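# Set both shakers upright in separate holder wells

## Task

Put every shaker standing upright in a well of the holder, one shaker per well, with the holder resting flat; afterwards neither gripper nor any part of either arm may touch anything.

## Robot and tools

ROBOT. Two six-joint arms, left_arm and right_arm, each with a two-finger gripper. Each arm's joints, from base to hand: waist, shoulder, elbow, wrist pitch, wrist yaw, wrist roll. Nominal ranges in radians: waist -2.618 to 3.054, shoulder 0.000 to 3.142, elbow 0.000 to 3.142, wrist pitch -1.571 to 1.571, wrist yaw -1.571 to 1.571, wrist roll -2.094 to 2.094. True ends may differ by up to 0.059 rad either way.

FRAMES. Scene frame: origin at table-top height halfway between the two nominal bases, +x out over the table, +z up, left_arm on the +y side (not the image's left). Calibrated bases in the scene frame: left_arm at (+0.032, +0.288, 0) m, right_arm at (+0.006, -0.295, 0) m, both turned only a tiny yaw (quat_wxyz about (+1.000, 0, 0, +0.020) and (+1.000, 0, 0, +0.019)); up is +z in both. Hand positions, orientations and wrist-camera poses are printed in the arm's own base frame; cam_low and the table are in the scene frame. Printed hand poses can be a few cm off, worse when reaching far. end_effector_position (m) is the pinch point between the pads, about 1 cm short of the fingertips; fingers point along the gripper's +z, and open and close along its y.

COMMAND ROW. Every motion argument uses rows of 14 numbers covering both arms, even if one arm stays still: left waist, shoulder, elbow, wrist pitch, wrist yaw, wrist roll, left opening, then the same seven for the right. Joint numbers are absolute target angles in radians (the Joint positions convention), not offsets. Opening is an absolute command from -1 (closed) to +1 (fully open, pad gap 0.094 m); between the ends the fingers go to where grip_measured will read that value. A 0 is a real command, so to leave a gripper alone resend its current Tool commands value; to keep a joint still resend its Joint targets value.

TOOLS.
execute_actions(actions, cameras): actions is a list of actions; each action is a list of up to 15 rows, one row per 1/30 s step; a short action repeats its final row until 15 steps are done. An empty list only returns state and images. A row is rejected if a target is over 0.059 rad beyond a range end and farther out than the joint's last reading. Per step, targets are kept within 0.339 rad of the measured angle for waist, shoulder, elbow and 2.2 rad for the wrist joints; if targets would shift the gripper over 200 mm, that arm's targets are scaled back. A far goal may need several actions.
move(target, speed, blend, opening_speed, blocking, cameras): drives all joints together along a path to one row or through a list of up to 15 rows (10 s total). speed: rad/s for the joint with farthest to go, 0.01 to 12.57, default 0.5, one value or one per target. blend: rad, rounds corners of a list. opening_speed: opening units per second, at least 0.2. Finger values in the first row are applied at the start; changed finger values in later rows apply only once everything is at rest at that row. blocking=false returns after about 0.5 s and lets the motion continue; a new move replaces a running one. Paths do not avoid obstacles or the other arm, and faster motion means harder impacts.
wait(seconds 0 to 10), stop() to brake a running move, zoom_image(camera in cam_low, cam_left_wrist, cam_right_wrist; region [x0, y0, x1, y1] pixels, at most 504 by 504, from the latest image), read_manual(section "licences") for licence text only, finished_scene(scene: this scene's number) to end the scene irreversibly once the goal holds without the robot.

RESULTS. Joint positions and Joint velocities: per arm, six joints (rad, rad/s) then pad gap (m, m/s). Joint targets: angles currently being driven toward. Tool commands: current gripper commands. grip_measured: opening on the command scale, reading slightly wide when empty and a bit narrow on a squeezed part; it tracks the command even after contact, so it does not reveal a touch. grip_effort_nm: gripper motor effort, negative closing. Joint torques: positive toward larger angle, include arm weight, first three wrap at ±28 N m. move adds a line: done, off_target (resting over 0.035 rad from target), moving, held or fault, maybe limits=held. Other lines: joint sent to its limit, joint command not followed (clearance check altered targets), within noise, MOTOR HOT (75 °C; at 90 °C that arm folds and idles; at 100 °C it collapses).

CAMERAS. cam_low, cam_left_wrist, cam_right_wrist, each 672x504. Wrist camera optical frame: +z ahead, +x image right, +y image down.

AVOID. Dropping a shaker, opening on a part still moving, slamming or striking, heavy pressing, any contact or squeeze between the two arms, and anything leaving the table. A wrist camera cable touching an object counts as contact. Close gently on fragile items, open well above grip_measured to release, and do not hold loads or stretched poses longer than needed. Loose objects may get nudged unexpectedly; check before finishing.

Each tool is called after ">>>" by a JSON object that holds its "fn" and its "kwargs".

## Session

>>> {"fn": "execute_actions", "kwargs": {"actions": []}}

Scene clock: 0.00 s.
left_arm: end_effector_position=(+0.4007, +0.0364, +0.1192) grip_measured=+1.000 grip_effort_nm=n/a end_effector_quat_wxyz=(+0.598, -0.076, +0.798, +0.015) | right_arm: end_effector_position=(+0.4026, -0.0468, +0.1138) grip_measured=+1.000 grip_effort_nm=n/a end_effector_quat_wxyz=(+0.609, +0.114, +0.781, -0.073)
Joint positions: left_arm=[0.064 1.497 0.392 0.817 -0.053 -0.085 0.094] | right_arm=[-0.011 1.584 0.383 0.943 0.245 0.089 0.094]
Joint velocities: within noise
Joint torques (N m): no reading
Motor temperatures (°C): left_arm=[26 29 26 29 26 27 24] | right_arm=[26 32 31 27 29 25 24]
Heat: left arm: 29 °C; right arm: 32 °C.
Joint targets: left_arm=[0.064 1.492 0.397 0.812 -0.054 -0.084] | right_arm=[-0.011 1.578 0.389 0.942 0.246 0.089]
Tool commands: left_gripper/opening=+1.0 right_gripper/opening=+1.0

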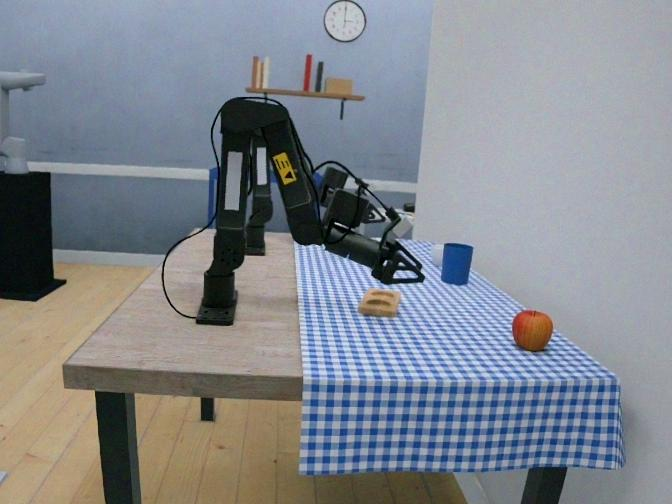

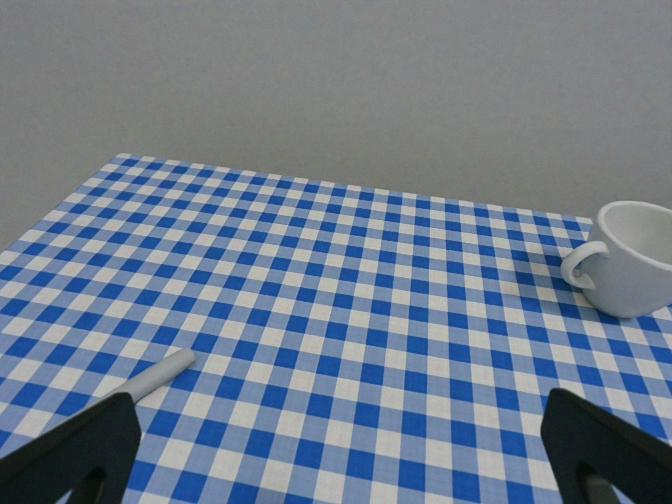

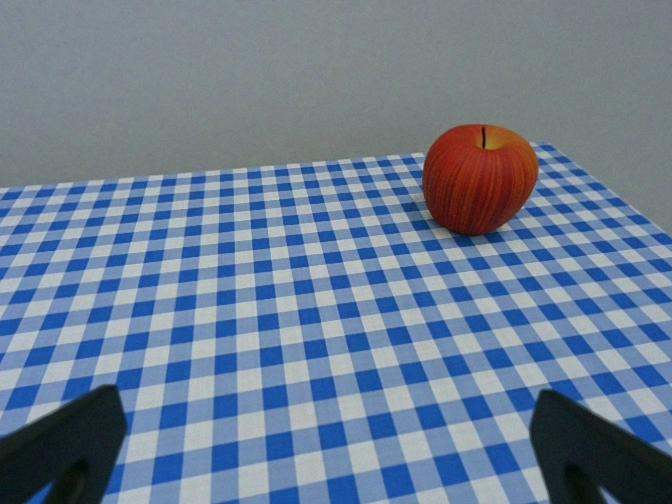

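>>> {"fn": "zoom_image", "kwargs": {"camera": "cam_low", "region": [290, 220, 500, 350]}}

>>> {"fn": "move", "kwargs": {"target": [0.3, 1.35, 0.75, 0.1, 0, 0, 1, -0.2, 1.35, 0.75, 0.1, 0, 0, 1], "speed": 0.8}}

Scaled by 2.400 from the camera's 672x504 image, which has a finer 960x720 frame.

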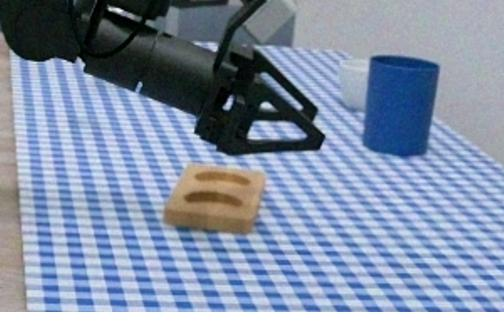

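Scene clock: 34.03 s.
left_arm: end_effector_position=(+0.3945, +0.1223, +0.1511) grip_measured=+1.000 grip_effort_nm=0.002 end_effector_quat_wxyz=(+0.491, -0.134, +0.858, +0.073) | right_arm: end_effector_position=(+0.4062, -0.0798, +0.1526) grip_measured=+1.000 grip_effort_nm=-0.022 end_effector_quat_wxyz=(+0.494, +0.090, +0.863, -0.049)
Joint positions: left_arm=[0.296 1.37 0.722 0.117 -0.006 -0.011 0.094] | right_arm=[-0.193 1.371 0.728 0.112 0.008 0.011 0.094]
Joint velocities: within noise
Joint torques (N m): left_arm=[0.29 -6.91 9.55 1.83 0.09 0.09] | right_arm=[-0.66 -6.87 10.29 1.19 -0.06 -0.11]
Motor temperatures (°C): left_arm=[26 31 28 35 26 26 24] | right_arm=[26 33 32 30 28 25 24]
Heat: left arm: 35 °C; right arm: 33 °C.
Joint targets: left_arm=[0.300 1.350 0.750 0.100 0.000 0.000] | right_arm=[-0.200 1.350 0.750 0.100 0.000 0.000]
move: done

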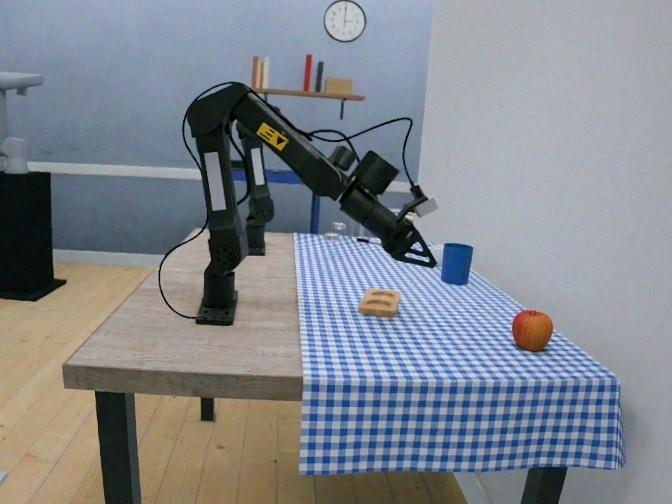

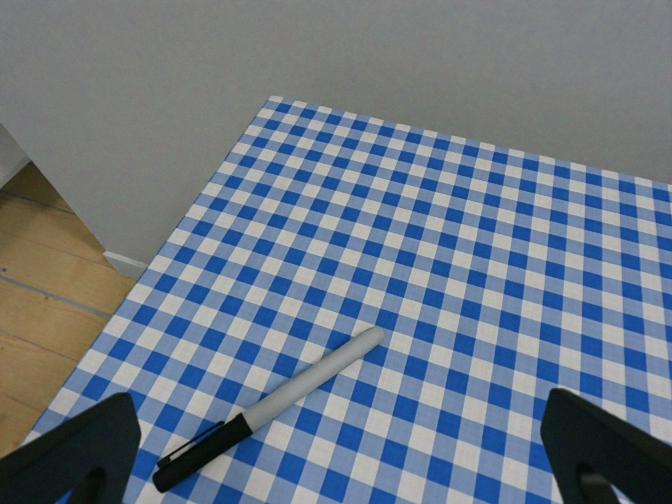

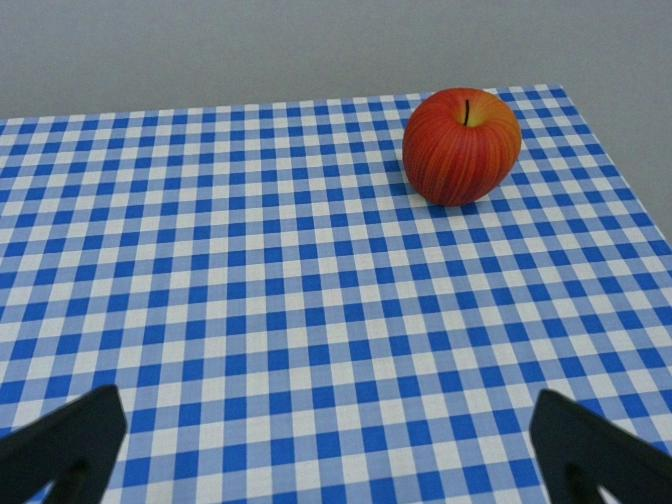

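>>> {"fn": "zoom_image", "kwargs": {"camera": "cam_low", "region": [280, 210, 440, 330]}}

>>> {"fn": "move", "kwargs": {"target": [0.0, 2.0, 2.0, -1.2, 0, 0, 1, 0.2, 1.75, 1.75, -1.1, 0, 0, 1], "speed": 1.2}}

Scaled by 3.150 from the camera's 672x504 image, which has a finer 960x720 frame.

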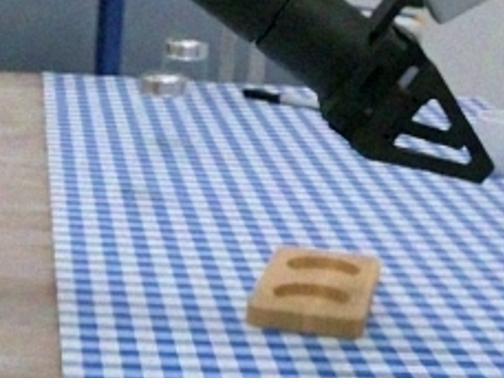

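Scene clock: 40.60 s.
left_arm: end_effector_position=(+0.4613, +0.0018, +0.1862) grip_measured=+1.000 grip_effort_nm=-0.002 end_effector_quat_wxyz=(+0.186, -0.005, +0.983, +0.001) | right_arm: end_effector_position=(+0.4135, +0.0827, +0.2158) grip_measured=+1.000 grip_effort_nm=-0.027 end_effector_quat_wxyz=(+0.234, -0.090, +0.968, +0.022)
Joint positions: left_arm=[0 1.979 1.966 -1.183 -0.005 -0.01 0.094] | right_arm=[0.197 1.734 1.724 -1.087 0.004 0.01 0.094]
Joint velocities: within noise
Joint torques (N m): left_arm=[-0.05 -8.85 9.48 0.95 0.07 0.07] | right_arm=[0.32 -6.89 10.21 0.58 -0.02 -0.12]
Motor temperatures (°C): left_arm=[26 31 30 36 26 26 24] | right_arm=[26 34 32 29 28 25 24]
Heat: left arm: 36 °C; right arm: 34 °C.
Joint targets: left_arm=[0.000 2.000 2.000 -1.200 0.000 0.000] | right_arm=[0.200 1.750 1.750 -1.100 0.000 0.000]
move: done

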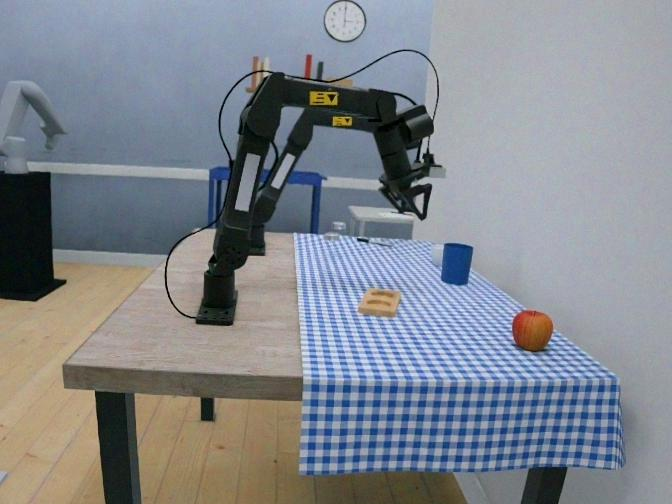

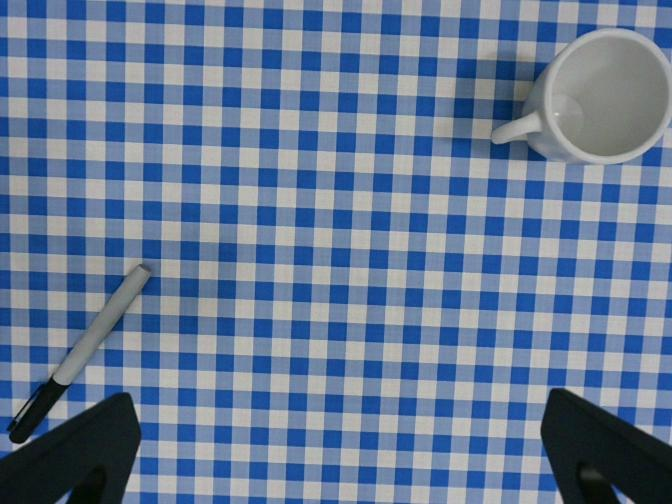

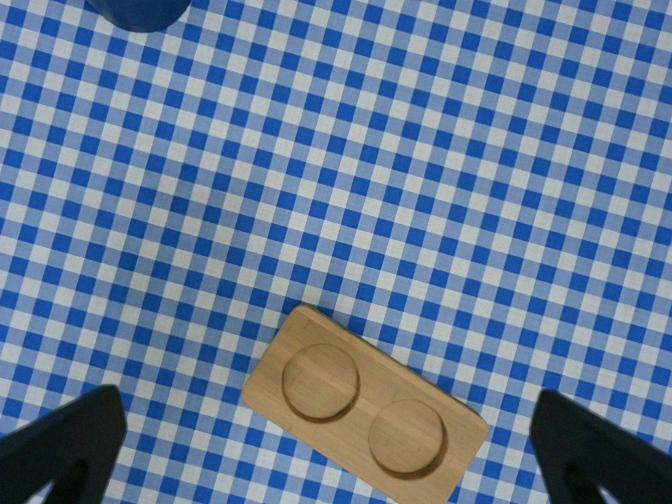

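>>> {"fn": "move", "kwargs": {"target": [0.6, 1.3, 1.5, -1.3, 0, 0, 1, 0.2, 1.55, 1.9, -1.4, 0, 0, 1], "speed": 1.2}}

Scene clock: 45.97 s.
left_arm: end_effector_position=(+0.2432, +0.1662, +0.2657) grip_measured=+1.000 grip_effort_nm=-0.007 end_effector_quat_wxyz=(+0.236, -0.288, +0.925, +0.072) | right_arm: end_effector_position=(+0.3438, +0.0688, +0.3017) grip_measured=+1.000 grip_effort_nm=-0.027 end_effector_quat_wxyz=(+0.252, -0.090, +0.963, +0.024)
Joint positions: left_arm=[0.595 1.3 1.515 -1.288 -0.002 -0.008 0.094] | right_arm=[0.197 1.557 1.886 -1.387 0.004 0.01 0.094]
Joint velocities: within noise
Joint torques (N m): left_arm=[0.38 -3.67 5.07 1.22 0.05 0.06] | right_arm=[0.32 -6.39 8.29 0.64 -0.02 -0.12]
Motor temperatures (°C): left_arm=[26 32 31 35 26 26 24] | right_arm=[26 34 33 29 28 25 24]
Heat: left arm: 35 °C; right arm: 34 °C.
Joint targets: left_arm=[0.600 1.300 1.500 -1.300 0.000 0.000] | right_arm=[0.200 1.550 1.900 -1.400 0.000 0.000]
move: done

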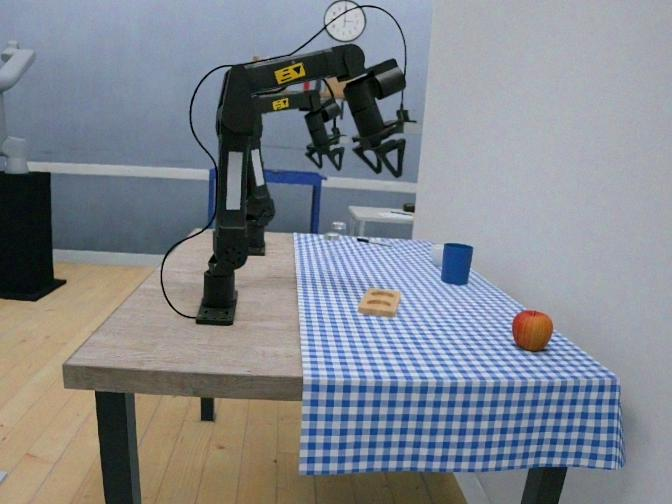

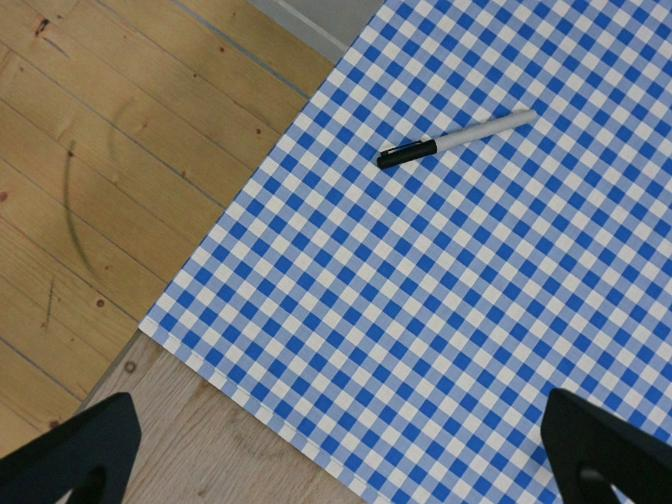

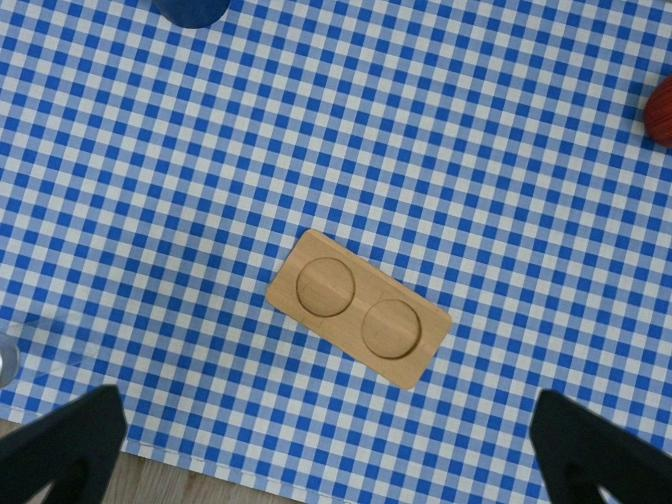

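>>> {"fn": "move", "kwargs": {"target": [-0.2, 1.0, 1.5, -1.3, 0, 0, 1, 0.6, 1.4, 1.9, -1.4, 0, 0, 1], "speed": 1.2}}

Scene clock: 50.03 s.
left_arm: end_effector_position=(+0.2348, -0.0454, +0.3386) grip_measured=+1.000 grip_effort_nm=-0.012 end_effector_quat_wxyz=(+0.384, +0.086, +0.918, -0.040) | right_arm: end_effector_position=(+0.2665, +0.1801, +0.3459) grip_measured=+1.000 grip_effort_nm=-0.032 end_effector_quat_wxyz=(+0.306, -0.272, +0.908, +0.094)
Joint positions: left_arm=[-0.194 1.001 1.511 -1.288 0.002 -0.008 0.094] | right_arm=[0.593 1.417 1.886 -1.388 0.002 0.01 0.094]
Joint velocities: within noise
Joint torques (N m): left_arm=[-0.5 -0.46 4.68 1.64 0.02 0.05] | right_arm=[0.73 -5.67 7.92 0.83 0 -0.11]
Motor temperatures (°C): left_arm=[26 31 30 34 26 26 24] | right_arm=[26 34 33 29 28 25 24]
Heat: left arm: 34 °C; right arm: 34 °C.
Joint targets: left_arm=[-0.200 1.000 1.500 -1.300 0.000 0.000] | right_arm=[0.600 1.400 1.900 -1.400 0.000 0.000]
move: done

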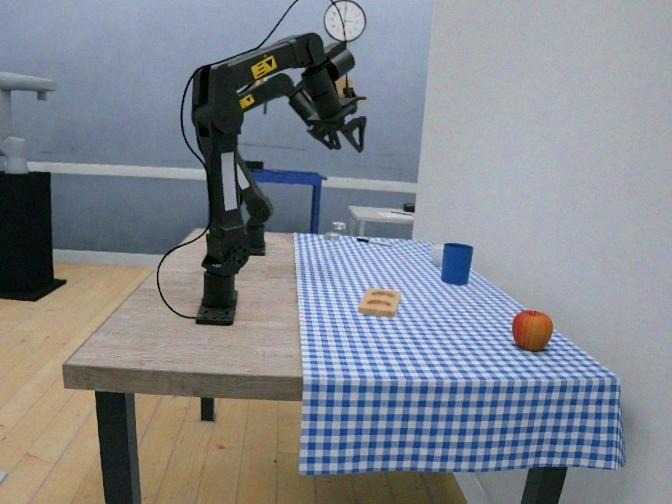

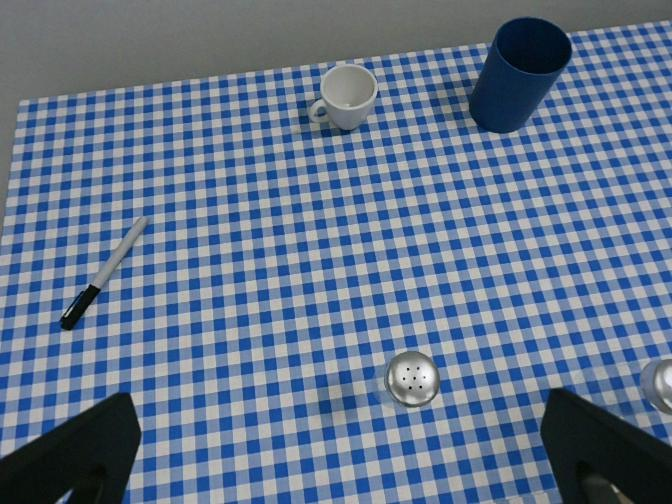

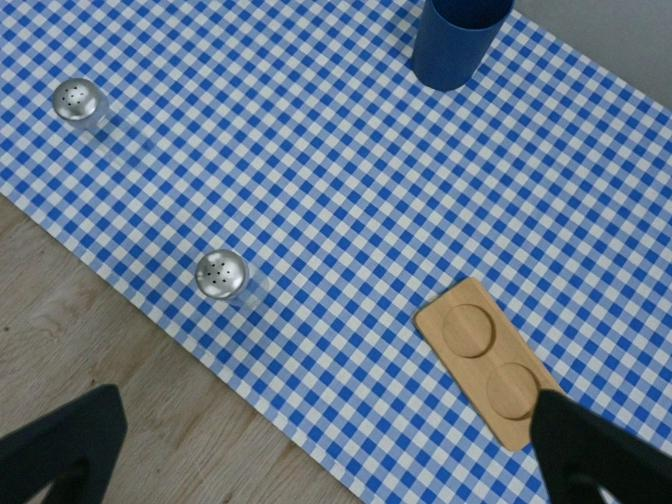

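>>> {"fn": "move", "kwargs": {"target": [[1.2, 0.7, 1.4, -1.0, 0, 0, 1, 0.6, 1.4, 1.9, -1.4, 0, 0, 1],[1.2, 0.5, 1.2, -0.8, 0, 0, 1, 0.978, 1.626, 1.276, -0.55, 0, 0, 1]], "speed": 1.2}}

Scene clock: 126.57 s.
left_arm: end_effector_position=(+0.0678, +0.1727, +0.4239) grip_measured=+1.000 grip_effort_nm=-0.022 end_effector_quat_wxyz=(+0.553, -0.421, +0.616, +0.371) | right_arm: end_effector_position=(+0.2445, +0.3620, +0.1592) grip_measured=+1.000 grip_effort_nm=-0.027 end_effector_quat_wxyz=(+0.286, -0.439, +0.838, +0.152)
Joint positions: left_arm=[1.194 0.513 1.215 -0.815 0.003 -0.008 0.094] | right_arm=[0.975 1.623 1.278 -0.566 0.002 0.01 0.094]
Joint velocities: within noise
Joint torques (N m): left_arm=[0.46 2.33 3.88 2.3 -0.02 0.06] | right_arm=[0.31 -7.28 8.08 1.1 0 -0.11]
Motor temperatures (°C): left_arm=[26 29 29 36 26 26 24] | right_arm=[25 32 32 29 28 25 24]
Heat: left arm: 36 °C; right arm: 32 °C.
Joint targets: left_arm=[1.200 0.500 1.200 -0.800 0.000 0.000] | right_arm=[0.978 1.626 1.276 -0.550 0.000 0.000]
move: done

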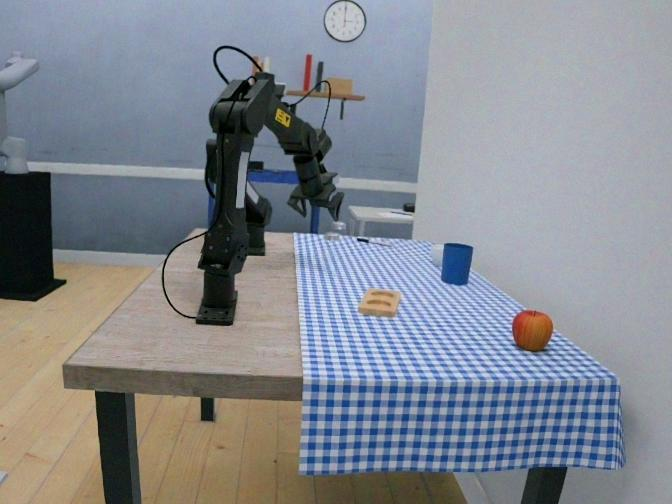

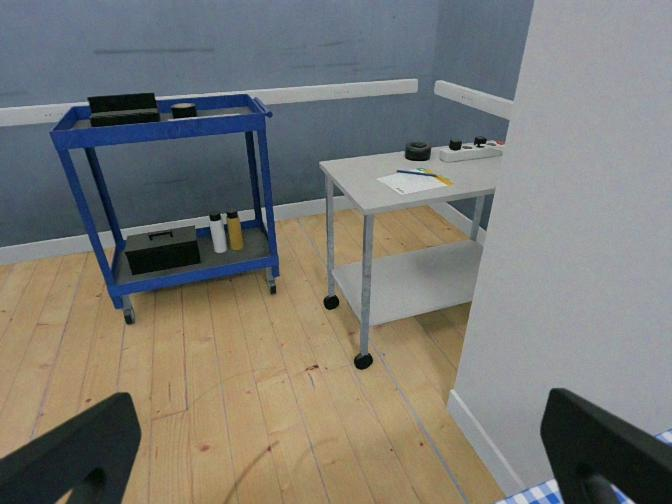

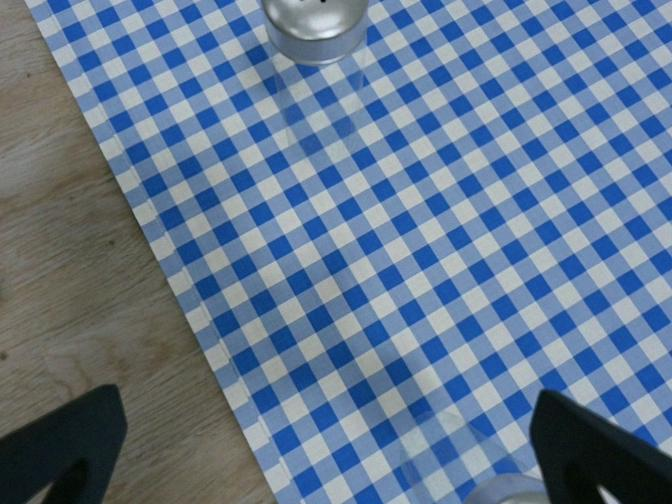

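>>> {"fn": "move", "kwargs": {"target": [1.2, 0.5, 1.2, -0.8, 0, 0, 1, 0.984, 1.788, 1.096, 0.092, 0, 0, 1], "speed": 0.8}}

Scene clock: 161.07 s.
left_arm: end_effector_position=(+0.0678, +0.1727, +0.4241) grip_measured=+1.000 grip_effort_nm=-0.027 end_effector_quat_wxyz=(+0.553, -0.421, +0.616, +0.371) | right_arm: end_effector_position=(+0.2845, +0.4211, +0.1320) grip_measured=+1.000 grip_effort_nm=-0.032 end_effector_quat_wxyz=(+0.413, -0.410, +0.783, +0.221)
Joint positions: left_arm=[1.194 0.513 1.215 -0.815 0.003 -0.008 0.094] | right_arm=[0.975 1.775 1.103 0.076 0.002 0.01 0.094]
Joint velocities: within noise
Joint torques (N m): left_arm=[0.44 2.33 3.84 2.29 -0.01 0.06] | right_arm=[0.88 -7.71 7.46 1.4 0 -0.11]
Motor temperatures (°C): left_arm=[26 29 28 39 26 26 24] | right_arm=[25 34 32 30 28 25 24]
Heat: left arm: 39 °C; right arm: 34 °C.
Joint targets: left_arm=[1.200 0.500 1.200 -0.800 0.000 0.000] | right_arm=[0.984 1.788 1.096 0.092 0.000 0.000]
move: done

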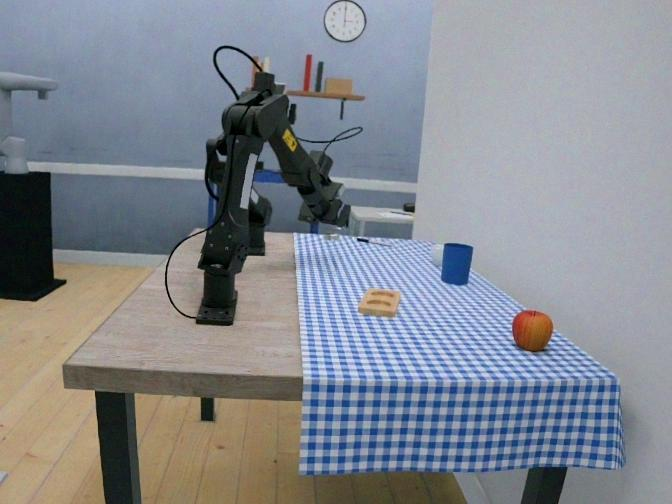

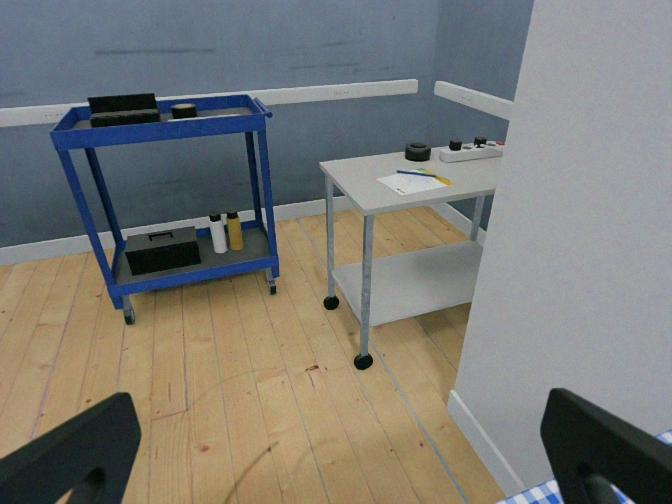

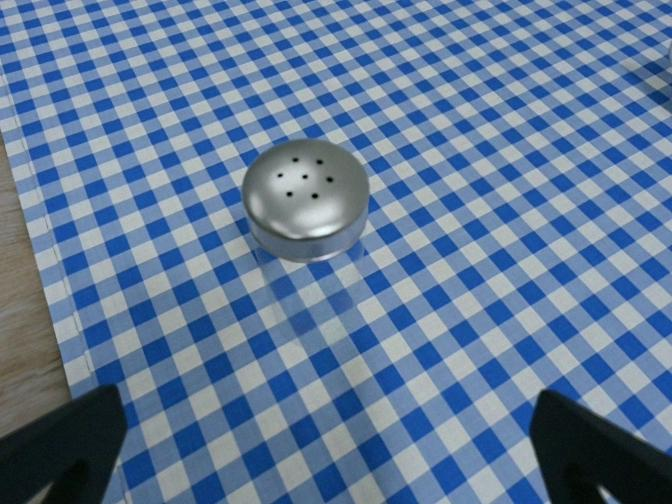

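>>> {"fn": "move", "kwargs": {"target": [[1.2, 0.5, 1.2, -0.8, 0, 0, 1, 1.0, 1.788, 1.096, 0.092, 0, 0, 1],[1.2, 0.5, 1.2, -0.8, 0, 0, 1, 1.0, 2.1907, 1.4261, 0.165, 0, 0, 1]], "speed": 0.4}}

Scene clock: 178.97 s.
left_arm: end_effector_position=(+0.0678, +0.1727, +0.4242) grip_measured=+1.000 grip_effort_nm=-0.022 end_effector_quat_wxyz=(+0.553, -0.421, +0.616, +0.371) | right_arm: end_effector_position=(+0.3201, +0.4942, +0.0639) grip_measured=+1.000 grip_effort_nm=-0.032 end_effector_quat_wxyz=(+0.401, -0.420, +0.784, +0.220)
Joint positions: left_arm=[1.194 0.513 1.215 -0.814 0.003 -0.008 0.094] | right_arm=[0.995 2.172 1.4 0.15 0.001 0.01 0.094]
Joint velocities: within noise
Joint torques (N m): left_arm=[0.44 2.35 3.85 2.29 0 0.05] | right_arm=[0.54 -10.22 10.17 1.38 0.01 -0.12]
Motor temperatures (°C): left_arm=[26 28 28 40 26 26 24] | right_arm=[25 35 33 31 28 25 23]
Heat: left arm: 40 °C; right arm: 35 °C.
Joint targets: left_arm=[1.200 0.500 1.200 -0.800 0.000 0.000] | right_arm=[1.000 2.191 1.426 0.165 0.000 0.000]
move: done

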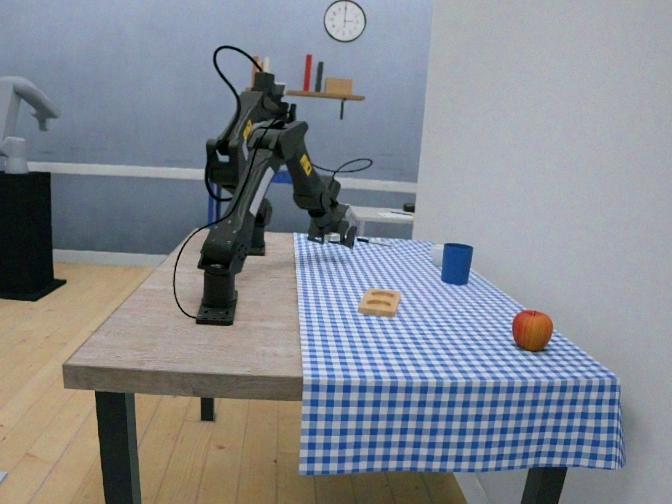

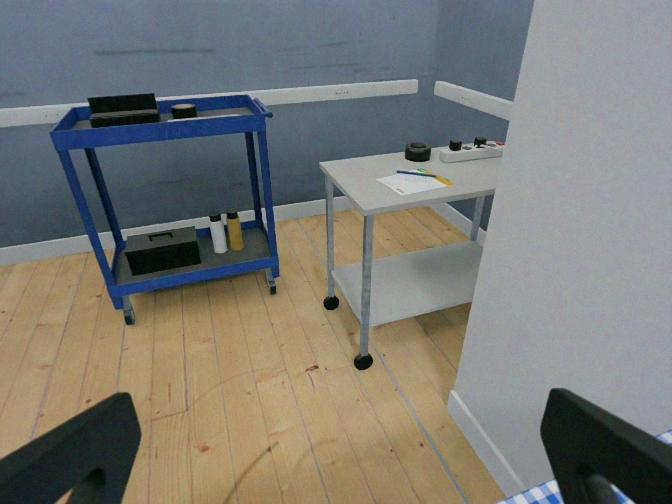

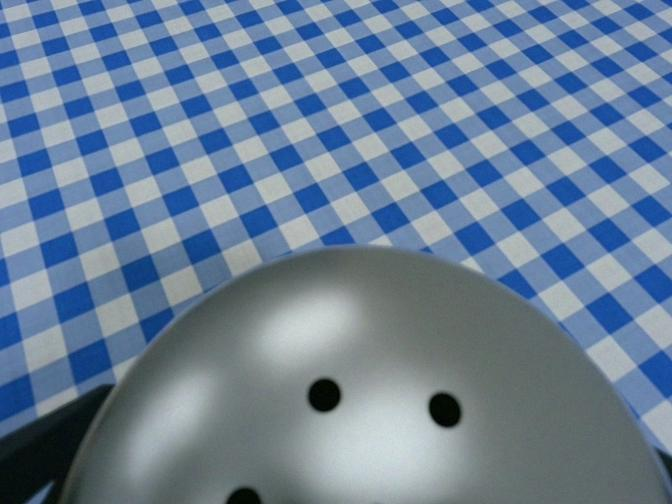

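>>> {"fn": "move", "kwargs": {"target": [[1.2, 0.5, 1.2, -0.8, 0, 0, 1, 0.992, 2.191, 1.426, 0.165, 0, 0, 1],[1.2, 0.5, 1.2, -0.8, 0, 0, 1, 0.992, 2.191, 1.426, 0.165, 0, 0, -0.3]], "speed": 0.3, "opening_speed": 0.4, "cameras": ["cam_right_wrist"]}}

Scene clock: 192.00 s.
left_arm: end_effector_position=(+0.0679, +0.1727, +0.4243) grip_measured=+1.000 grip_effort_nm=-0.022 end_effector_quat_wxyz=(+0.553, -0.421, +0.616, +0.371) | right_arm: end_effector_position=(+0.3208, +0.4941, +0.0643) grip_measured=-0.120 grip_effort_nm=-1.057 end_effector_quat_wxyz=(+0.403, -0.420, +0.784, +0.219)
Joint positions: left_arm=[1.194 0.513 1.215 -0.814 0.003 -0.008 0.094] | right_arm=[0.995 2.172 1.4 0.152 0.005 0.009 0.041]
Joint velocities: within noise
Joint torques (N m): left_arm=[0.44 2.35 3.84 2.3 -0.02 0.06] | right_arm=[-0.21 -10.21 10.17 1.37 -0.03 -0.11]
Motor temperatures (°C): left_arm=[26 28 28 41 25 26 24] | right_arm=[25 38 34 31 28 25 24]
Heat: left arm: 41 °C; right arm: 38 °C.
Joint targets: left_arm=[1.200 0.500 1.200 -0.800 0.000 0.000] | right_arm=[0.992 2.191 1.426 0.165 0.000 0.000]
move: done
Images, in order (width x height): cam_right_wrist 672x504.

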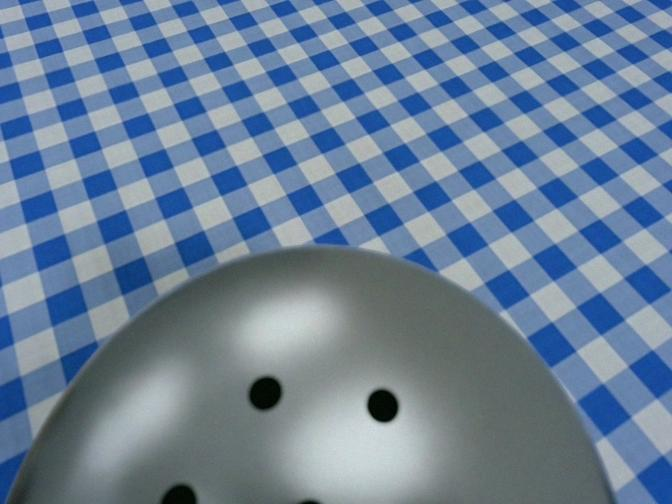

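>>> {"fn": "move", "kwargs": {"target": [[1.2, 0.5, 1.2, -0.8, 0, 0, 1, 0.992, 1.9327, 1.596, -0.263, 0, 0, -0.3],[1.2, 0.5, 1.2, -0.8, 0, 0, 1, 0.055, 1.05, 0.784, -0.334, 0, 0, -0.3]], "speed": 0.7, "blend": 0.05}}

>>> {"fn": "zoom_image", "kwargs": {"camera": "cam_low", "region": [310, 170, 470, 330]}}

Scene clock: 222.03 s.
left_arm: end_effector_position=(+0.0679, +0.1727, +0.4243) grip_measured=+1.000 grip_effort_nm=-0.022 end_effector_quat_wxyz=(+0.553, -0.421, +0.616, +0.371) | right_arm: end_effector_position=(+0.3438, +0.0206, +0.1885) grip_measured=-0.120 grip_effort_nm=-1.053 end_effector_quat_wxyz=(+0.446, -0.021, +0.895, +0.013)
Joint positions: left_arm=[1.194 0.513 1.215 -0.814 0.003 -0.008 0.094] | right_arm=[0.06 1.074 0.785 -0.358 0.006 0.009 0.041]
Joint velocities: within noise
Joint torques (N m): left_arm=[0.44 2.32 3.84 2.29 -0.01 0.06] | right_arm=[-0.42 -4.94 8.55 1.45 -0.04 -0.11]
Motor temperatures (°C): left_arm=[26 28 28 42 25 26 24] | right_arm=[25 41 34 31 28 25 25]
Heat: left arm: 42 °C; right arm: 41 °C.
Joint targets: left_arm=[1.200 0.500 1.200 -0.800 0.000 0.000] | right_arm=[0.055 1.050 0.784 -0.334 0.000 0.000]
move: done

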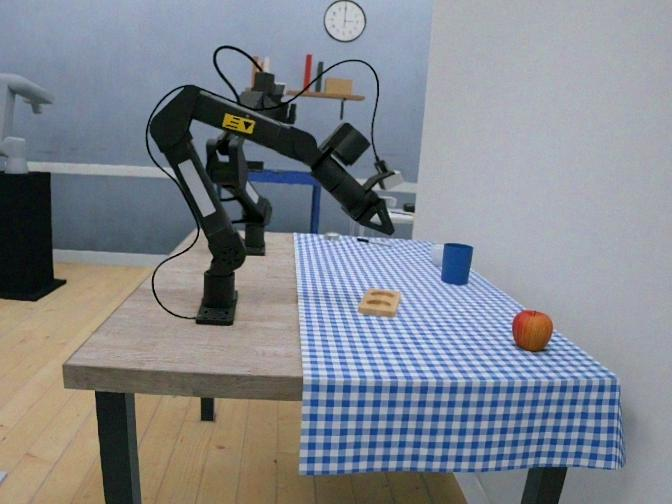

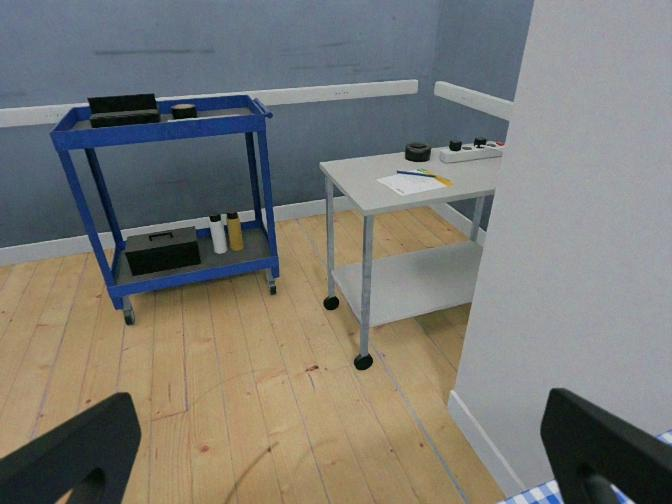

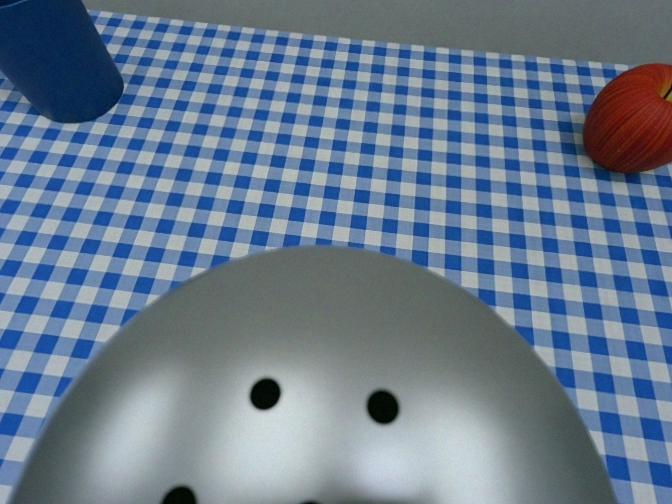

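Scaled by 3.150 from the camera's 672x504 image, which has a finer 960x720 frame.

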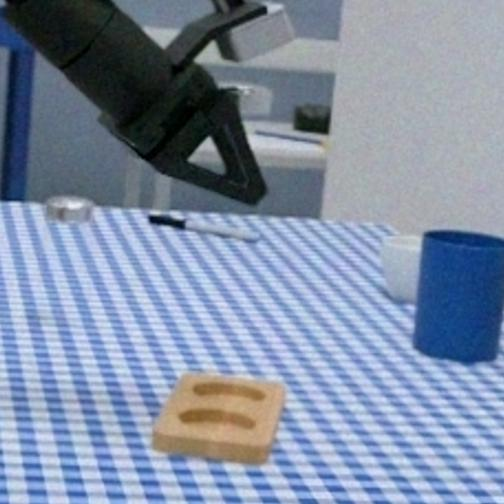

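>>> {"fn": "move", "kwargs": {"target": [1.2, 0.5, 1.2, -0.8, 0, 0, 1, 0.050, 1.2128, 0.4488, 0.155, 0, 0, -0.3], "speed": 0.4}}

>>> {"fn": "zoom_image", "kwargs": {"camera": "cam_low", "region": [310, 200, 470, 330]}}

Scene clock: 237.73 s.
left_arm: end_effector_position=(+0.0679, +0.1727, +0.4243) grip_measured=+1.000 grip_effort_nm=-0.022 end_effector_quat_wxyz=(+0.553, -0.421, +0.616, +0.371) | right_arm: end_effector_position=(+0.3422, +0.0205, +0.0880) grip_measured=-0.120 grip_effort_nm=-1.053 end_effector_quat_wxyz=(+0.442, -0.021, +0.897, +0.013)
Joint positions: left_arm=[1.194 0.513 1.215 -0.814 0.003 -0.008 0.094] | right_arm=[0.06 1.213 0.447 0.111 0.006 0.009 0.041]
Joint velocities: within noise
Joint torques (N m): left_arm=[0.47 2.32 3.82 2.29 -0.01 0.06] | right_arm=[-0.94 -3.49 7.87 1.65 -0.04 -0.11]
Motor temperatures (°C): left_arm=[26 28 28 43 25 26 24] | right_arm=[25 37 33 32 28 25 25]
Heat: left arm: 43 °C; right arm: 37 °C.
Joint targets: left_arm=[1.200 0.500 1.200 -0.800 0.000 0.000] | right_arm=[0.050 1.213 0.449 0.155 0.000 0.000]
move: off_target (right_arm); right_arm: the wrist pitch is farthest, 0.044 rad from its target

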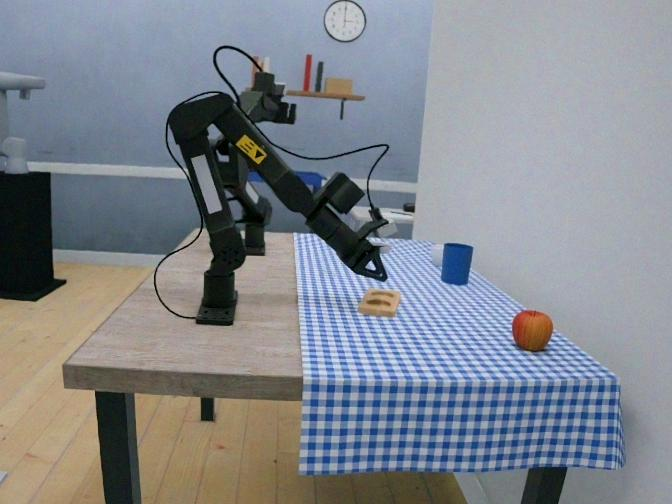

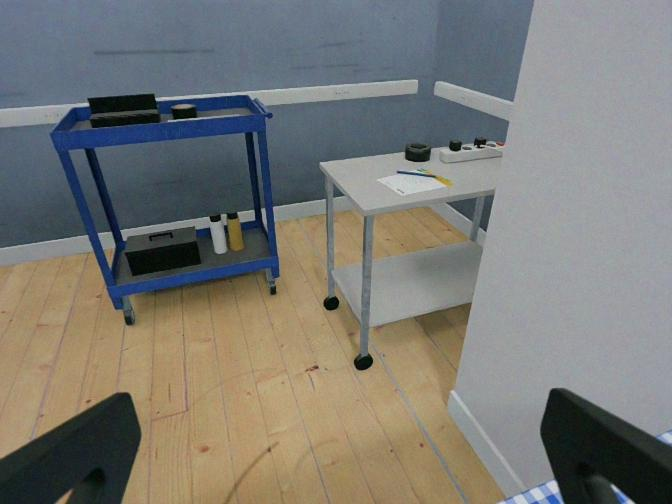

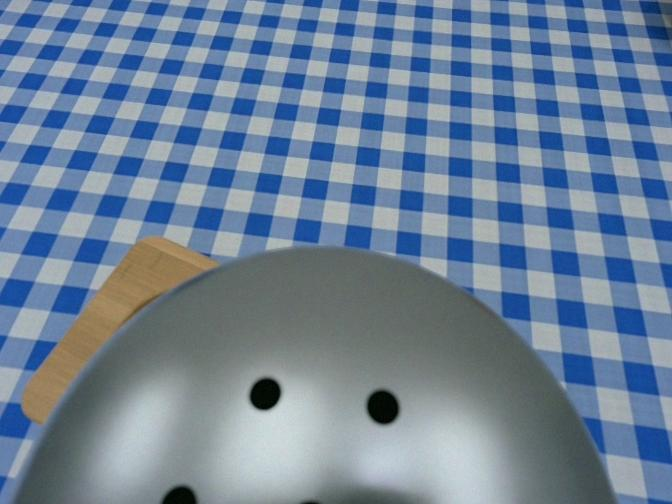

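Scaled by 3.150 from the camera's 672x504 image, which has a finer 960x720 frame.

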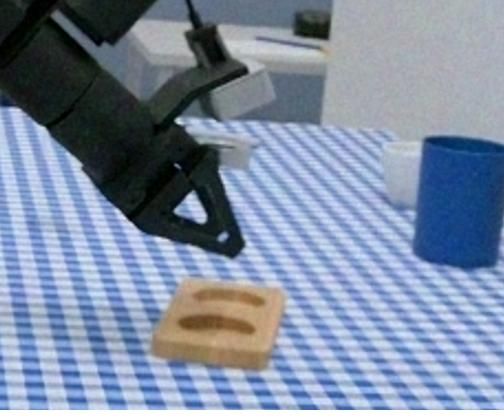

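>>> {"fn": "move", "kwargs": {"target": [1.2, 0.5, 1.2, -0.8, 0, 0, 1, -0.3, 0.855, 0.523, -0.27, 0, 0, -0.3], "speed": 0.6, "cameras": ["cam_right_wrist"]}}

Scene clock: 258.30 s.
left_arm: end_effector_position=(+0.0679, +0.1727, +0.4244) grip_measured=+1.000 grip_effort_nm=-0.022 end_effector_quat_wxyz=(+0.553, -0.421, +0.615, +0.371) | right_arm: end_effector_position=(+0.2823, -0.0843, +0.1304) grip_measured=-0.120 grip_effort_nm=-1.057 end_effector_quat_wxyz=(+0.431, +0.136, +0.890, -0.062)
Joint positions: left_arm=[1.194 0.513 1.215 -0.813 0.003 -0.008 0.094] | right_arm=[-0.292 0.872 0.489 -0.286 0.002 0.009 0.041]
Joint velocities: within noise
Joint torques (N m): left_arm=[0.46 2.32 3.86 2.29 -0.01 0.05] | right_arm=[-0.59 -2.81 11.79 1.33 0 -0.11]
Motor temperatures (°C): left_arm=[26 28 28 43 25 26 24] | right_arm=[25 34 33 33 28 25 25]
Heat: left arm: 43 °C; right arm: 34 °C.
Joint targets: left_arm=[1.200 0.500 1.200 -0.800 0.000 0.000] | right_arm=[-0.300 0.855 0.523 -0.270 0.000 0.000]
move: done
Images, in order (width x height): cam_right_wrist 672x504.

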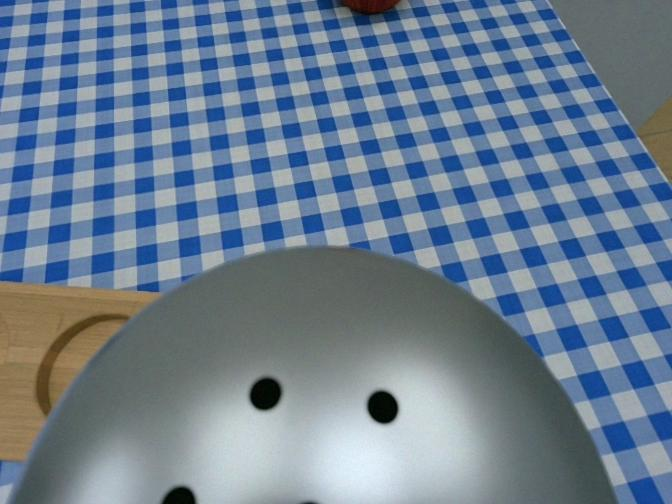

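>>> {"fn": "move", "kwargs": {"target": [1.2, 0.5, 1.2, -0.8, 0, 0, 1, 0.055, 1.248, 0.4686, 0.19, 0, 0, -0.3], "speed": 0.5, "cameras": ["cam_low","cam_right_wrist"]}}

>>> {"fn": "zoom_image", "kwargs": {"camera": "cam_low", "region": [330, 230, 430, 330]}}

Scene clock: 278.30 s.
left_arm: end_effector_position=(+0.0679, +0.1727, +0.4244) grip_measured=+1.000 grip_effort_nm=-0.022 end_effector_quat_wxyz=(+0.553, -0.421, +0.615, +0.371) | right_arm: end_effector_position=(+0.3523, +0.0180, +0.0919) grip_measured=-0.120 grip_effort_nm=-1.057 end_effector_quat_wxyz=(+0.451, -0.018, +0.892, +0.013)
Joint positions: left_arm=[1.194 0.513 1.215 -0.813 0.003 -0.008 0.094] | right_arm=[0.049 1.248 0.468 0.145 0.001 0.009 0.041]
Joint velocities: within noise
Joint torques (N m): left_arm=[0.49 2.3 3.84 2.29 0 0.06] | right_arm=[0.64 -3.78 7.75 1.65 0.01 -0.11]
Motor temperatures (°C): left_arm=[26 28 28 44 25 26 24] | right_arm=[25 33 34 33 28 25 25]
Heat: left arm: 44 °C; right arm: 34 °C.
Joint targets: left_arm=[1.200 0.500 1.200 -0.800 0.000 0.000] | right_arm=[0.055 1.248 0.469 0.190 0.000 0.000]
move: off_target (right_arm); right_arm: the wrist pitch is farthest, 0.045 rad from its target
Images, in order (width x height): cam_low 672x504, cam_right_wrist 672x504.

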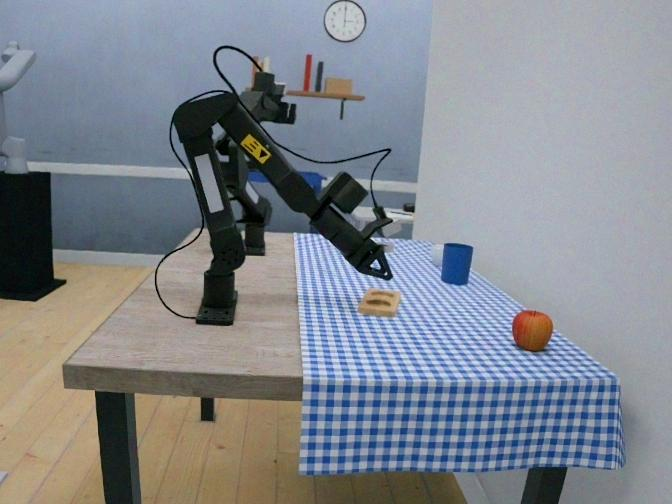

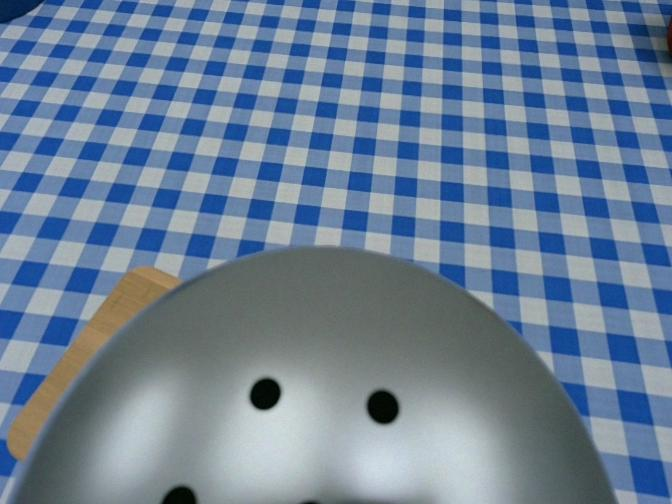

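Scaled by 5.040 from the camera's 672x504 image, which has a finer 960x720 frame.

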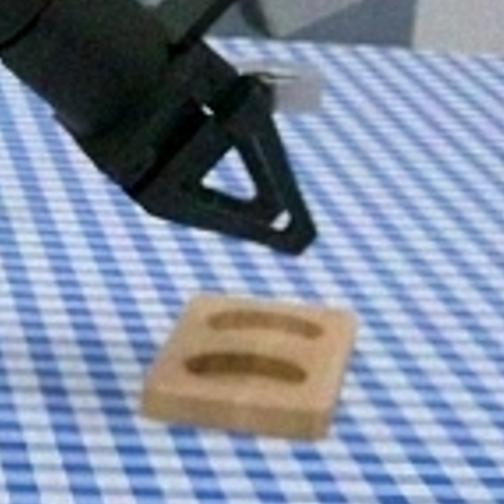

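>>> {"fn": "move", "kwargs": {"target": [1.2, 0.5, 1.2, -0.8, 0, 0, 1, 0.06, 1.2625, 0.4078, 0.268, 0, 0, -0.3], "speed": 0.2, "cameras": ["cam_low","cam_right_wrist"]}}

>>> {"fn": "zoom_image", "kwargs": {"camera": "cam_low", "region": [330, 230, 430, 330]}}

Scene clock: 311.93 s.
left_arm: end_effector_position=(+0.0679, +0.1727, +0.4244) grip_measured=+1.000 grip_effort_nm=-0.017 end_effector_quat_wxyz=(+0.553, -0.421, +0.615, +0.371) | right_arm: end_effector_position=(+0.3463, +0.0177, +0.0788) grip_measured=-0.120 grip_effort_nm=-1.053 end_effector_quat_wxyz=(+0.454, -0.018, +0.891, +0.013)
Joint positions: left_arm=[1.194 0.513 1.215 -0.813 0.003 -0.008 0.094] | right_arm=[0.049 1.261 0.408 0.224 0.001 0.009 0.041]
Joint velocities: within noise
Joint torques (N m): left_arm=[0.46 2.32 3.84 2.29 -0.02 0.05] | right_arm=[1.09 -3.51 7.43 1.65 0.01 -0.11]
Motor temperatures (°C): left_arm=[26 28 28 45 25 26 24] | right_arm=[25 32 34 35 28 25 25]
Heat: left arm: 45 °C; right arm: 35 °C.
Joint targets: left_arm=[1.200 0.500 1.200 -0.800 0.000 0.000] | right_arm=[0.060 1.262 0.408 0.268 0.000 0.000]
move: off_target (right_arm); right_arm: the wrist pitch is farthest, 0.044 rad from its target
Images, in order (width x height): cam_low 672x504, cam_right_wrist 672x504.

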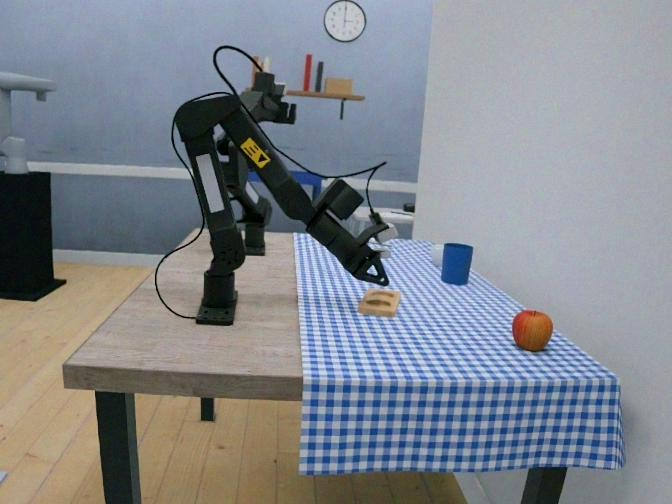

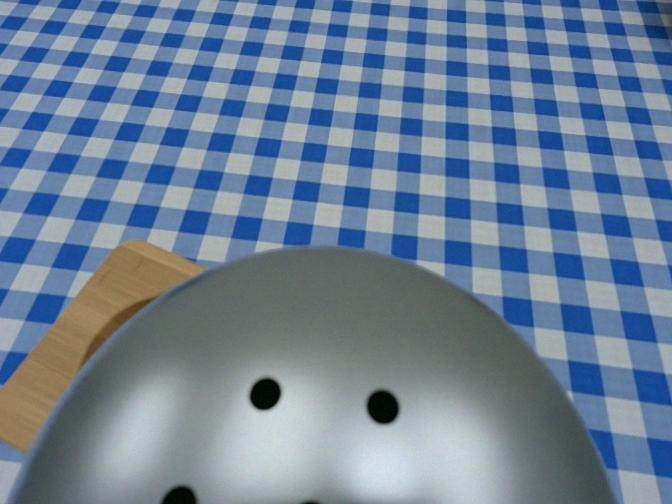

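Scaled by 5.040 from the camera's 672x504 image, which has a finer 960x720 frame.

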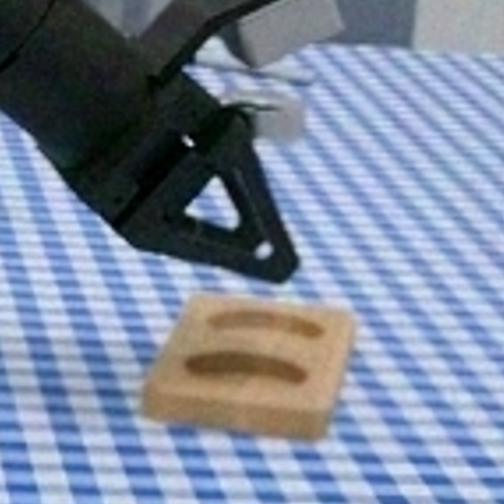

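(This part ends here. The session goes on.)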